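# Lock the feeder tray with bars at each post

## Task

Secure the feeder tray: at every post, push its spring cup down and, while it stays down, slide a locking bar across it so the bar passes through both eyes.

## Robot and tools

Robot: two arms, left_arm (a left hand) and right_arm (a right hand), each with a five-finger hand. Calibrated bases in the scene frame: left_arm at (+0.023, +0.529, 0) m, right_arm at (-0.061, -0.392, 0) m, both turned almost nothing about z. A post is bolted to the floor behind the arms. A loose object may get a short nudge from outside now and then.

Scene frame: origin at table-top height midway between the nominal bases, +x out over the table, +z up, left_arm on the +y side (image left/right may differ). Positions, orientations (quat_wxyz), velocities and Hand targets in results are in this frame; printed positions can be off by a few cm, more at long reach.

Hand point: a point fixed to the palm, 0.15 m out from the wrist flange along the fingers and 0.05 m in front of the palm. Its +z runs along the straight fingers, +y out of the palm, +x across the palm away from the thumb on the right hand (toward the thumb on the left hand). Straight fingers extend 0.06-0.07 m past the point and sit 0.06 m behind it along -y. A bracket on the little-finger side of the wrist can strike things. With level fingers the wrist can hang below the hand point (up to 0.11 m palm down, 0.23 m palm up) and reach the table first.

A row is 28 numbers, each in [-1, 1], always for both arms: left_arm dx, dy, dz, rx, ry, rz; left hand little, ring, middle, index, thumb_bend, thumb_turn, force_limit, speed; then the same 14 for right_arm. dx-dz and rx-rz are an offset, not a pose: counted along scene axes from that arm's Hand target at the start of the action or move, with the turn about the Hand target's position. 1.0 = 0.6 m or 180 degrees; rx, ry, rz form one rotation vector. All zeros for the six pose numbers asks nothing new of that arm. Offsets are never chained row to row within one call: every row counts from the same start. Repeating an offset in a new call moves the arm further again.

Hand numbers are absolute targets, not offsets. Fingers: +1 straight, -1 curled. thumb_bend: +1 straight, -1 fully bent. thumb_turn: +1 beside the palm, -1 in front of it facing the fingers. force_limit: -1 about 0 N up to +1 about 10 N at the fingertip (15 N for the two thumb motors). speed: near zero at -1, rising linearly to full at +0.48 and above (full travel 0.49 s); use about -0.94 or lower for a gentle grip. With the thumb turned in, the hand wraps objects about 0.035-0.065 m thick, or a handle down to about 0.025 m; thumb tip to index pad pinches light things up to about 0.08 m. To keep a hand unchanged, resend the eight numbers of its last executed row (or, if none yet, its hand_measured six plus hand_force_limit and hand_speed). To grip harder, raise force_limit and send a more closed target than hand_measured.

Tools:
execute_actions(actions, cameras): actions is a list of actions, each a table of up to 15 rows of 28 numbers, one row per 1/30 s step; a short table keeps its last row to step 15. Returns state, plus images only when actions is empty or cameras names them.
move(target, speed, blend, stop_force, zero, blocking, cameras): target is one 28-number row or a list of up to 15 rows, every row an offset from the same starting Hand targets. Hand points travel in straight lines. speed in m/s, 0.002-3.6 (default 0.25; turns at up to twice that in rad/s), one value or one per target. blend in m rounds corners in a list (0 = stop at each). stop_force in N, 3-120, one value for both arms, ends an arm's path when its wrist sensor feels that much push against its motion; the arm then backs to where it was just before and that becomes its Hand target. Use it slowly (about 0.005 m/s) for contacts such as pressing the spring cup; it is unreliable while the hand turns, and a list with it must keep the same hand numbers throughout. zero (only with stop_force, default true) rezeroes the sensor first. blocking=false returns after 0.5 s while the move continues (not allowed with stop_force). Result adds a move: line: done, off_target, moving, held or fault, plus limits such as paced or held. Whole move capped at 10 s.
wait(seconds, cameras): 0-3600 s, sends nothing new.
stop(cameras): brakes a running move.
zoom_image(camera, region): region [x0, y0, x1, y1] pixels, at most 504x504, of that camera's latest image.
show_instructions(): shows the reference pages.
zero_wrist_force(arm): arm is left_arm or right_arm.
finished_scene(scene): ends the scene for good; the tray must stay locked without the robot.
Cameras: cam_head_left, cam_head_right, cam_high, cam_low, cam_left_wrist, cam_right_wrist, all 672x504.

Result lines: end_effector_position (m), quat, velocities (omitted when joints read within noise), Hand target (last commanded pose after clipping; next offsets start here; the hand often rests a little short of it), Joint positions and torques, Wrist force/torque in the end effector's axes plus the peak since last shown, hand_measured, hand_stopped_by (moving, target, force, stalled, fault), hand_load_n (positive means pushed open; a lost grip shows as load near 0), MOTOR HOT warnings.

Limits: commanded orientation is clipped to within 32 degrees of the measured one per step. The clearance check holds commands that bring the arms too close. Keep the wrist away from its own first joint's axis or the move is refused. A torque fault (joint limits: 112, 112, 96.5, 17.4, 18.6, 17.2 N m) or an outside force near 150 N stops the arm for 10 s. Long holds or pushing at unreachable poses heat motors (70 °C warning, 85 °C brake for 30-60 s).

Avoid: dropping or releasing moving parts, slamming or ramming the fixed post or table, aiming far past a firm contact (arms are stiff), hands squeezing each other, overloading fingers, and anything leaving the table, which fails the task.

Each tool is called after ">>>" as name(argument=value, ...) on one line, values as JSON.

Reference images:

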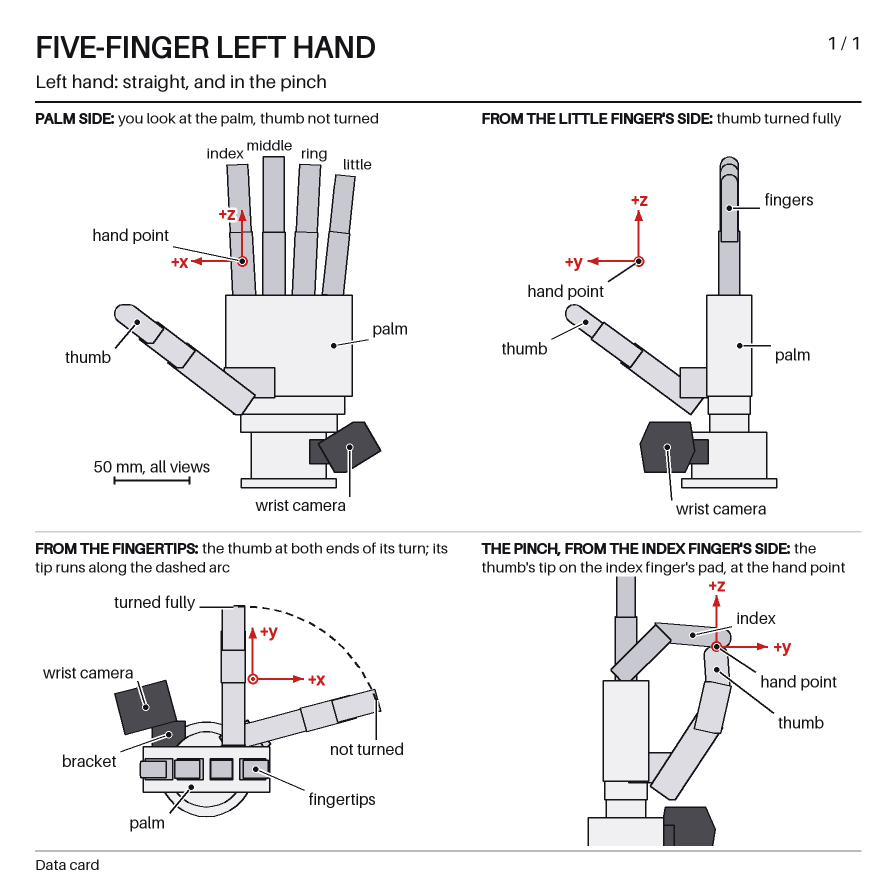

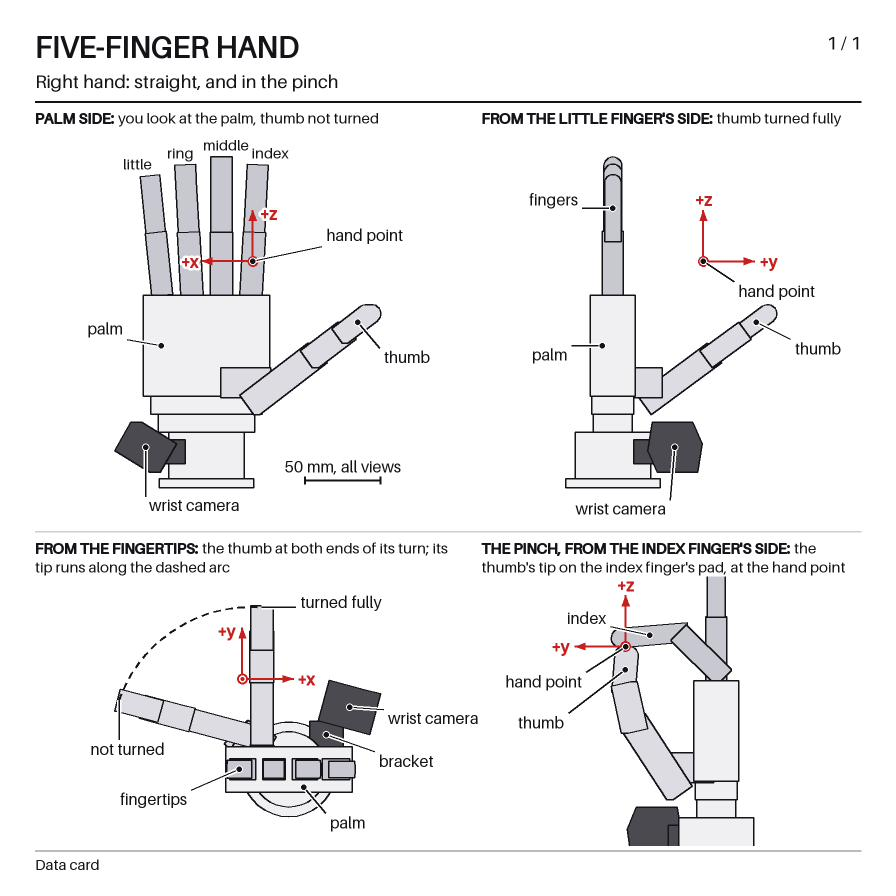

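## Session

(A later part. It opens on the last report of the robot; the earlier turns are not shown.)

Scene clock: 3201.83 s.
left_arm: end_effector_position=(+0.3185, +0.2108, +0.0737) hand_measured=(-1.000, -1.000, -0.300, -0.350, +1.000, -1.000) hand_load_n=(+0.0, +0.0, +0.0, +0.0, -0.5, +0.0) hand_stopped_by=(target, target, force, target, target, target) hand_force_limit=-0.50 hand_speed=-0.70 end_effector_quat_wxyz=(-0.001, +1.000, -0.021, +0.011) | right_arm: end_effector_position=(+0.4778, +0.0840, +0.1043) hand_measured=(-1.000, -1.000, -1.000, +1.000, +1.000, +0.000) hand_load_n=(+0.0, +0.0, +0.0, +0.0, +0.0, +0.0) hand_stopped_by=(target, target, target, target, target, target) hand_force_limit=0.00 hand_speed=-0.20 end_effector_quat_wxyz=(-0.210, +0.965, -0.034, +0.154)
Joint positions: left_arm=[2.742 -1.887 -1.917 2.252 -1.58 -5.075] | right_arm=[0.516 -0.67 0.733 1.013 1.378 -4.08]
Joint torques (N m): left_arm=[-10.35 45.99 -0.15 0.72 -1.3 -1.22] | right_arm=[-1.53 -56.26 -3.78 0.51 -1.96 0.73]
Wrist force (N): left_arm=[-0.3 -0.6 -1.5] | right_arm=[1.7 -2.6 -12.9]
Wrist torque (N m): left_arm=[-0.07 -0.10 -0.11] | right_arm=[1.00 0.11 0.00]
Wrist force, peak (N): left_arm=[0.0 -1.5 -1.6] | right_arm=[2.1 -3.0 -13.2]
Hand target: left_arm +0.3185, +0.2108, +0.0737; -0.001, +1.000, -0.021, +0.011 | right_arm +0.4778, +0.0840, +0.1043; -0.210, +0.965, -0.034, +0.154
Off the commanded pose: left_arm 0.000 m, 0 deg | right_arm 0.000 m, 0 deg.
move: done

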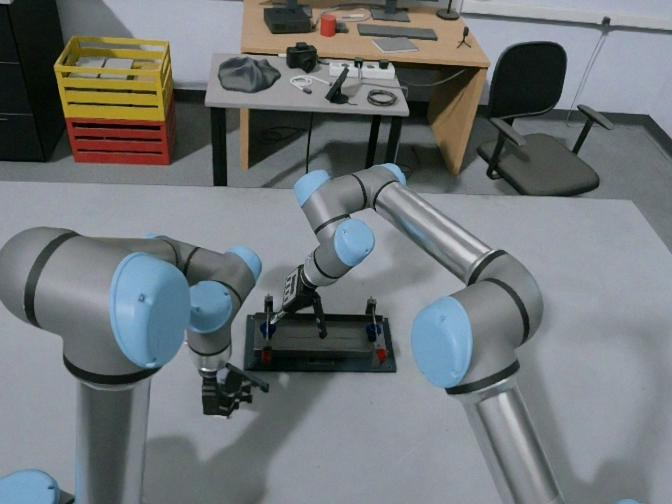

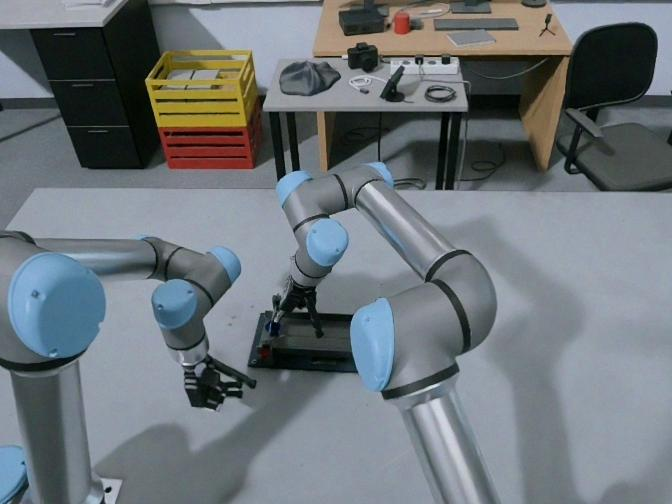

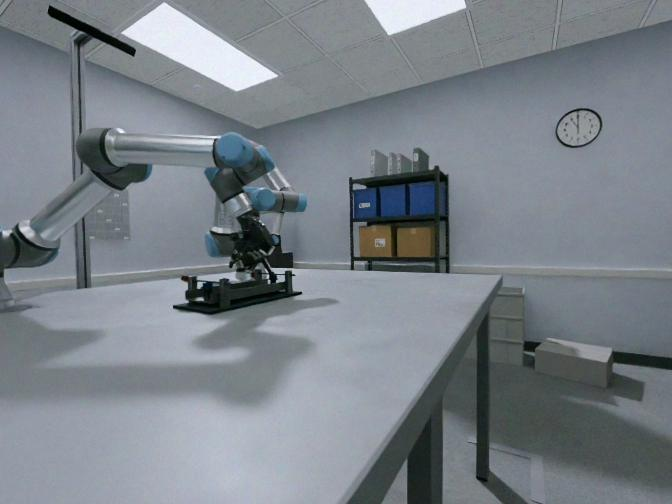

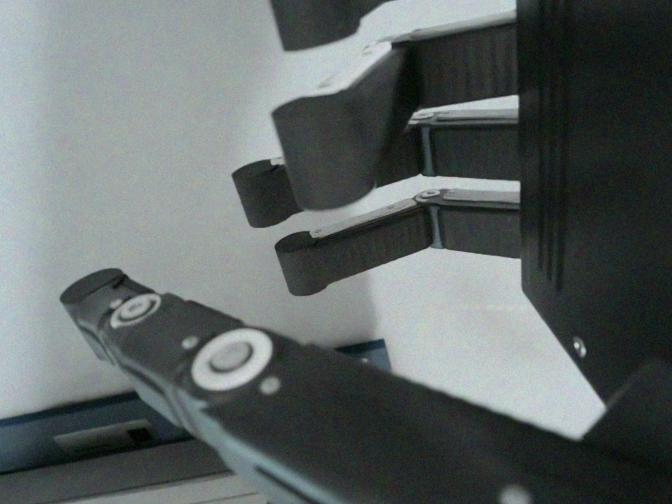

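>>> move(target=[[-0.1,0,0.1,0,0,0,-1,-1,-0.3,-0.35,1,-1,-0.5,-0.7,0,0,0.025,0,0,0,-1,-1,-1,1,1,0,0,-0.2]], speed=0.05, cameras=["cam_head_left","cam_low"])

>>> zoom_image(camera="cam_low", region=[245, 255, 305, 290])

Scene clock: 3211.43 s.
left_arm: end_effector_position=(+0.2586, +0.2108, +0.1336) hand_measured=(-1.000, -1.000, -0.300, -0.350, +1.000, -1.000) hand_load_n=(+0.0, +0.0, +0.0, +0.0, +0.0, +0.0) hand_stopped_by=(target, target, force, target, target, target) hand_force_limit=-0.50 hand_speed=-0.70 end_effector_quat_wxyz=(-0.001, +1.000, -0.021, +0.011) | right_arm: end_effector_position=(+0.4778, +0.0840, +0.1193) hand_measured=(-1.000, -1.000, -1.000, +1.000, +1.000, +0.000) hand_load_n=(+0.0, +0.0, +0.0, +0.0, +0.0, +0.0) hand_stopped_by=(target, target, target, target, target, target) hand_force_limit=0.00 hand_speed=-0.20 end_effector_quat_wxyz=(-0.210, +0.965, -0.034, +0.154)
Joint positions: left_arm=[2.662 -1.712 -1.96 2.119 -1.582 -5.155] | right_arm=[0.516 -0.672 0.699 1.05 1.378 -4.08]
Joint torques (N m): left_arm=[-11.75 38.51 1.11 -5.47 -1.23 -1.39] | right_arm=[-2.86 -69.39 -37.99 3.7 -1.77 1.05]
Wrist force (N): left_arm=[-0.4 -0.9 -1.6] | right_arm=[-0.5 0.7 -0.1]
Wrist torque (N m): left_arm=[-0.11 -0.09 -0.10] | right_arm=[0.27 0.06 -0.13]
Wrist force, peak (N): left_arm=[-0.2 -0.9 -1.7] | right_arm=[1.8 -2.6 -13.2]
Hand target: left_arm +0.2585, +0.2108, +0.1337; -0.001, +1.000, -0.021, +0.011 | right_arm +0.4778, +0.0840, +0.1193; -0.210, +0.965, -0.034, +0.154
Off the commanded pose: left_arm 0.000 m, 0 deg | right_arm 0.000 m, 0 deg.
move: done

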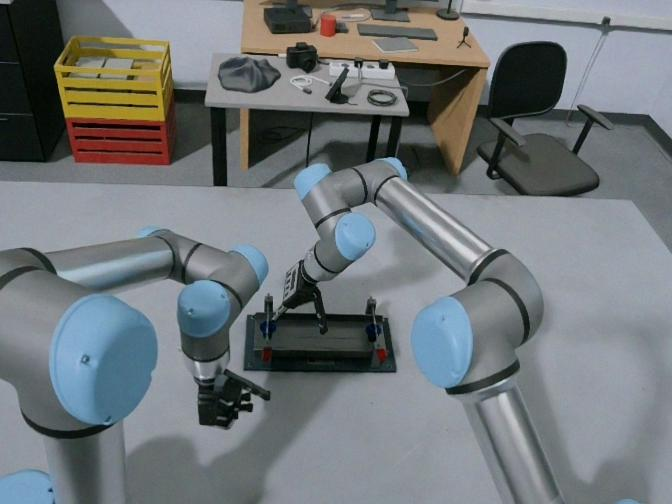

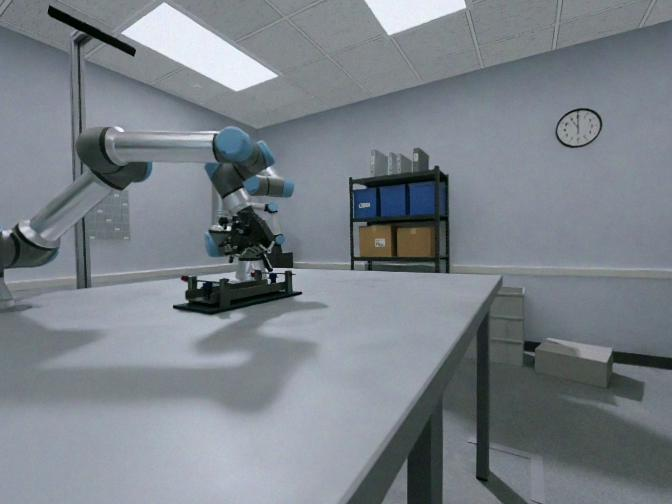

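Scaled by 8.400 from the camera's image (finer frame: 960x720).

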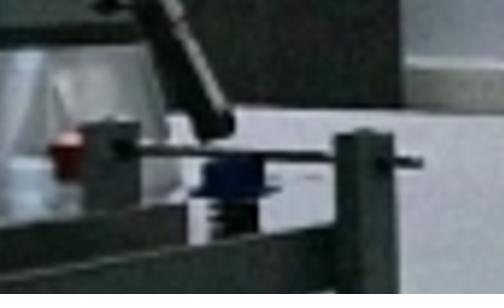

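>>> move(target=[[0,0,0,0,0,0,-1,-1,-0.3,-0.35,1,-1,-0.5,-0.7,-0.03,-0.05,0.12,0,0,0,-1,-1,-1,1,1,0,0,-0.2]], speed=0.1, cameras=["cam_head_left","cam_head_right","cam_low"])

>>> zoom_image(camera="cam_low", region=[170, 255, 305, 315])

>>> zoom_image(camera="cam_head_left", region=[235, 280, 405, 380])

Scene clock: 3221.50 s.
left_arm: end_effector_position=(+0.2585, +0.2108, +0.1337) hand_measured=(-1.000, -1.000, -0.300, -0.350, +1.000, -1.000) hand_load_n=(+0.0, +0.0, +0.0, +0.0, +0.0, +0.0) hand_stopped_by=(target, target, force, target, target, target) hand_force_limit=-0.50 hand_speed=-0.70 end_effector_quat_wxyz=(-0.001, +1.000, -0.021, +0.011) | right_arm: end_effector_position=(+0.4599, +0.0541, +0.1911) hand_measured=(-1.000, -1.000, -1.000, +1.000, +1.000, +0.000) hand_load_n=(+0.0, +0.0, +0.0, +0.0, +0.0, +0.0) hand_stopped_by=(target, target, target, target, target, target) hand_force_limit=0.00 hand_speed=-0.20 end_effector_quat_wxyz=(-0.210, +0.965, -0.034, +0.154)
Joint positions: left_arm=[2.662 -1.711 -1.96 2.119 -1.582 -5.155] | right_arm=[0.487 -0.789 0.728 1.143 1.365 -4.106]
Joint torques (N m): left_arm=[-10.24 39.02 2.3 -5.44 -1.37 -1.28] | right_arm=[-9.06 -67.38 -2.06 3.69 -2.76 -1.8]
Wrist force (N): left_arm=[-0.5 -0.9 -1.3] | right_arm=[-0.6 0.7 -0.5]
Wrist torque (N m): left_arm=[-0.13 -0.06 -0.10] | right_arm=[0.29 0.09 0.02]
Wrist force, peak (N): left_arm=[-0.3 -1.0 -1.7] | right_arm=[-0.8 0.8 -0.7]
Hand target: left_arm +0.2585, +0.2108, +0.1337; -0.001, +1.000, -0.021, +0.011 | right_arm +0.4598, +0.0540, +0.1913; -0.210, +0.965, -0.034, +0.154
Off the commanded pose: left_arm 0.000 m, 0 deg | right_arm 0.000 m, 0 deg.
move: done

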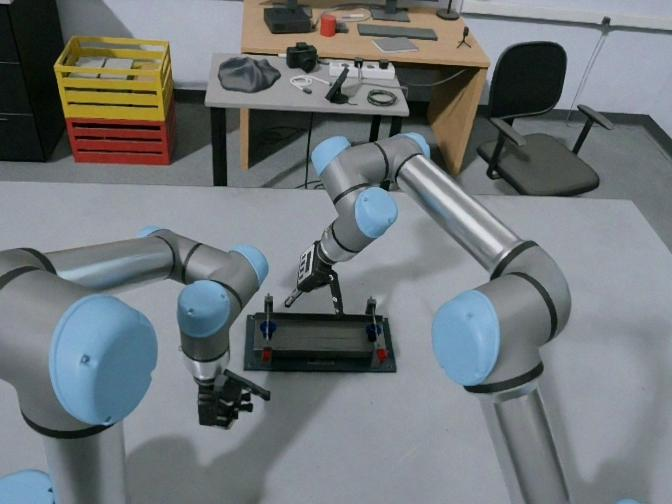

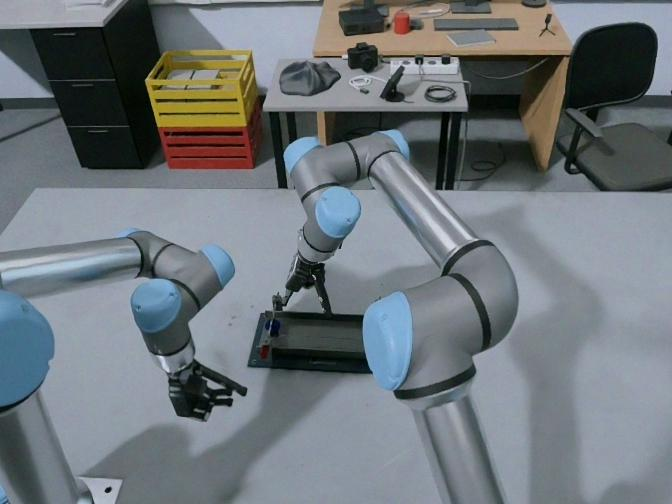

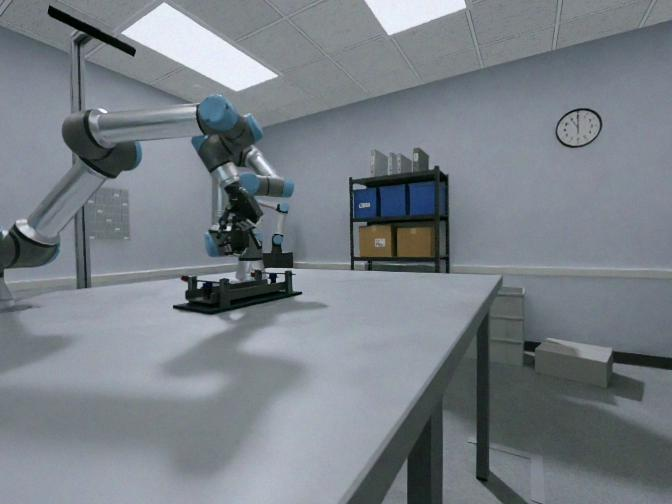

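Scaled by 3.733 from the camera's image (finer frame: 960x720).

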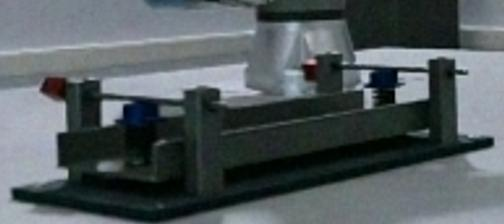

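Scaled by 2.965 from the camera's image (finer frame: 960x720).

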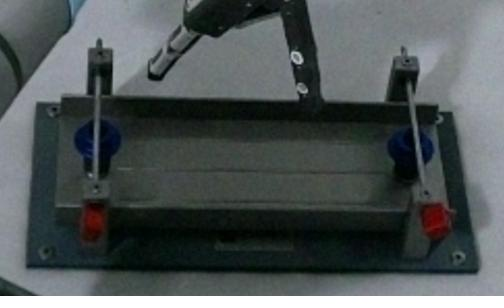

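>>> finished_scene()

The scene is finished: the task was done.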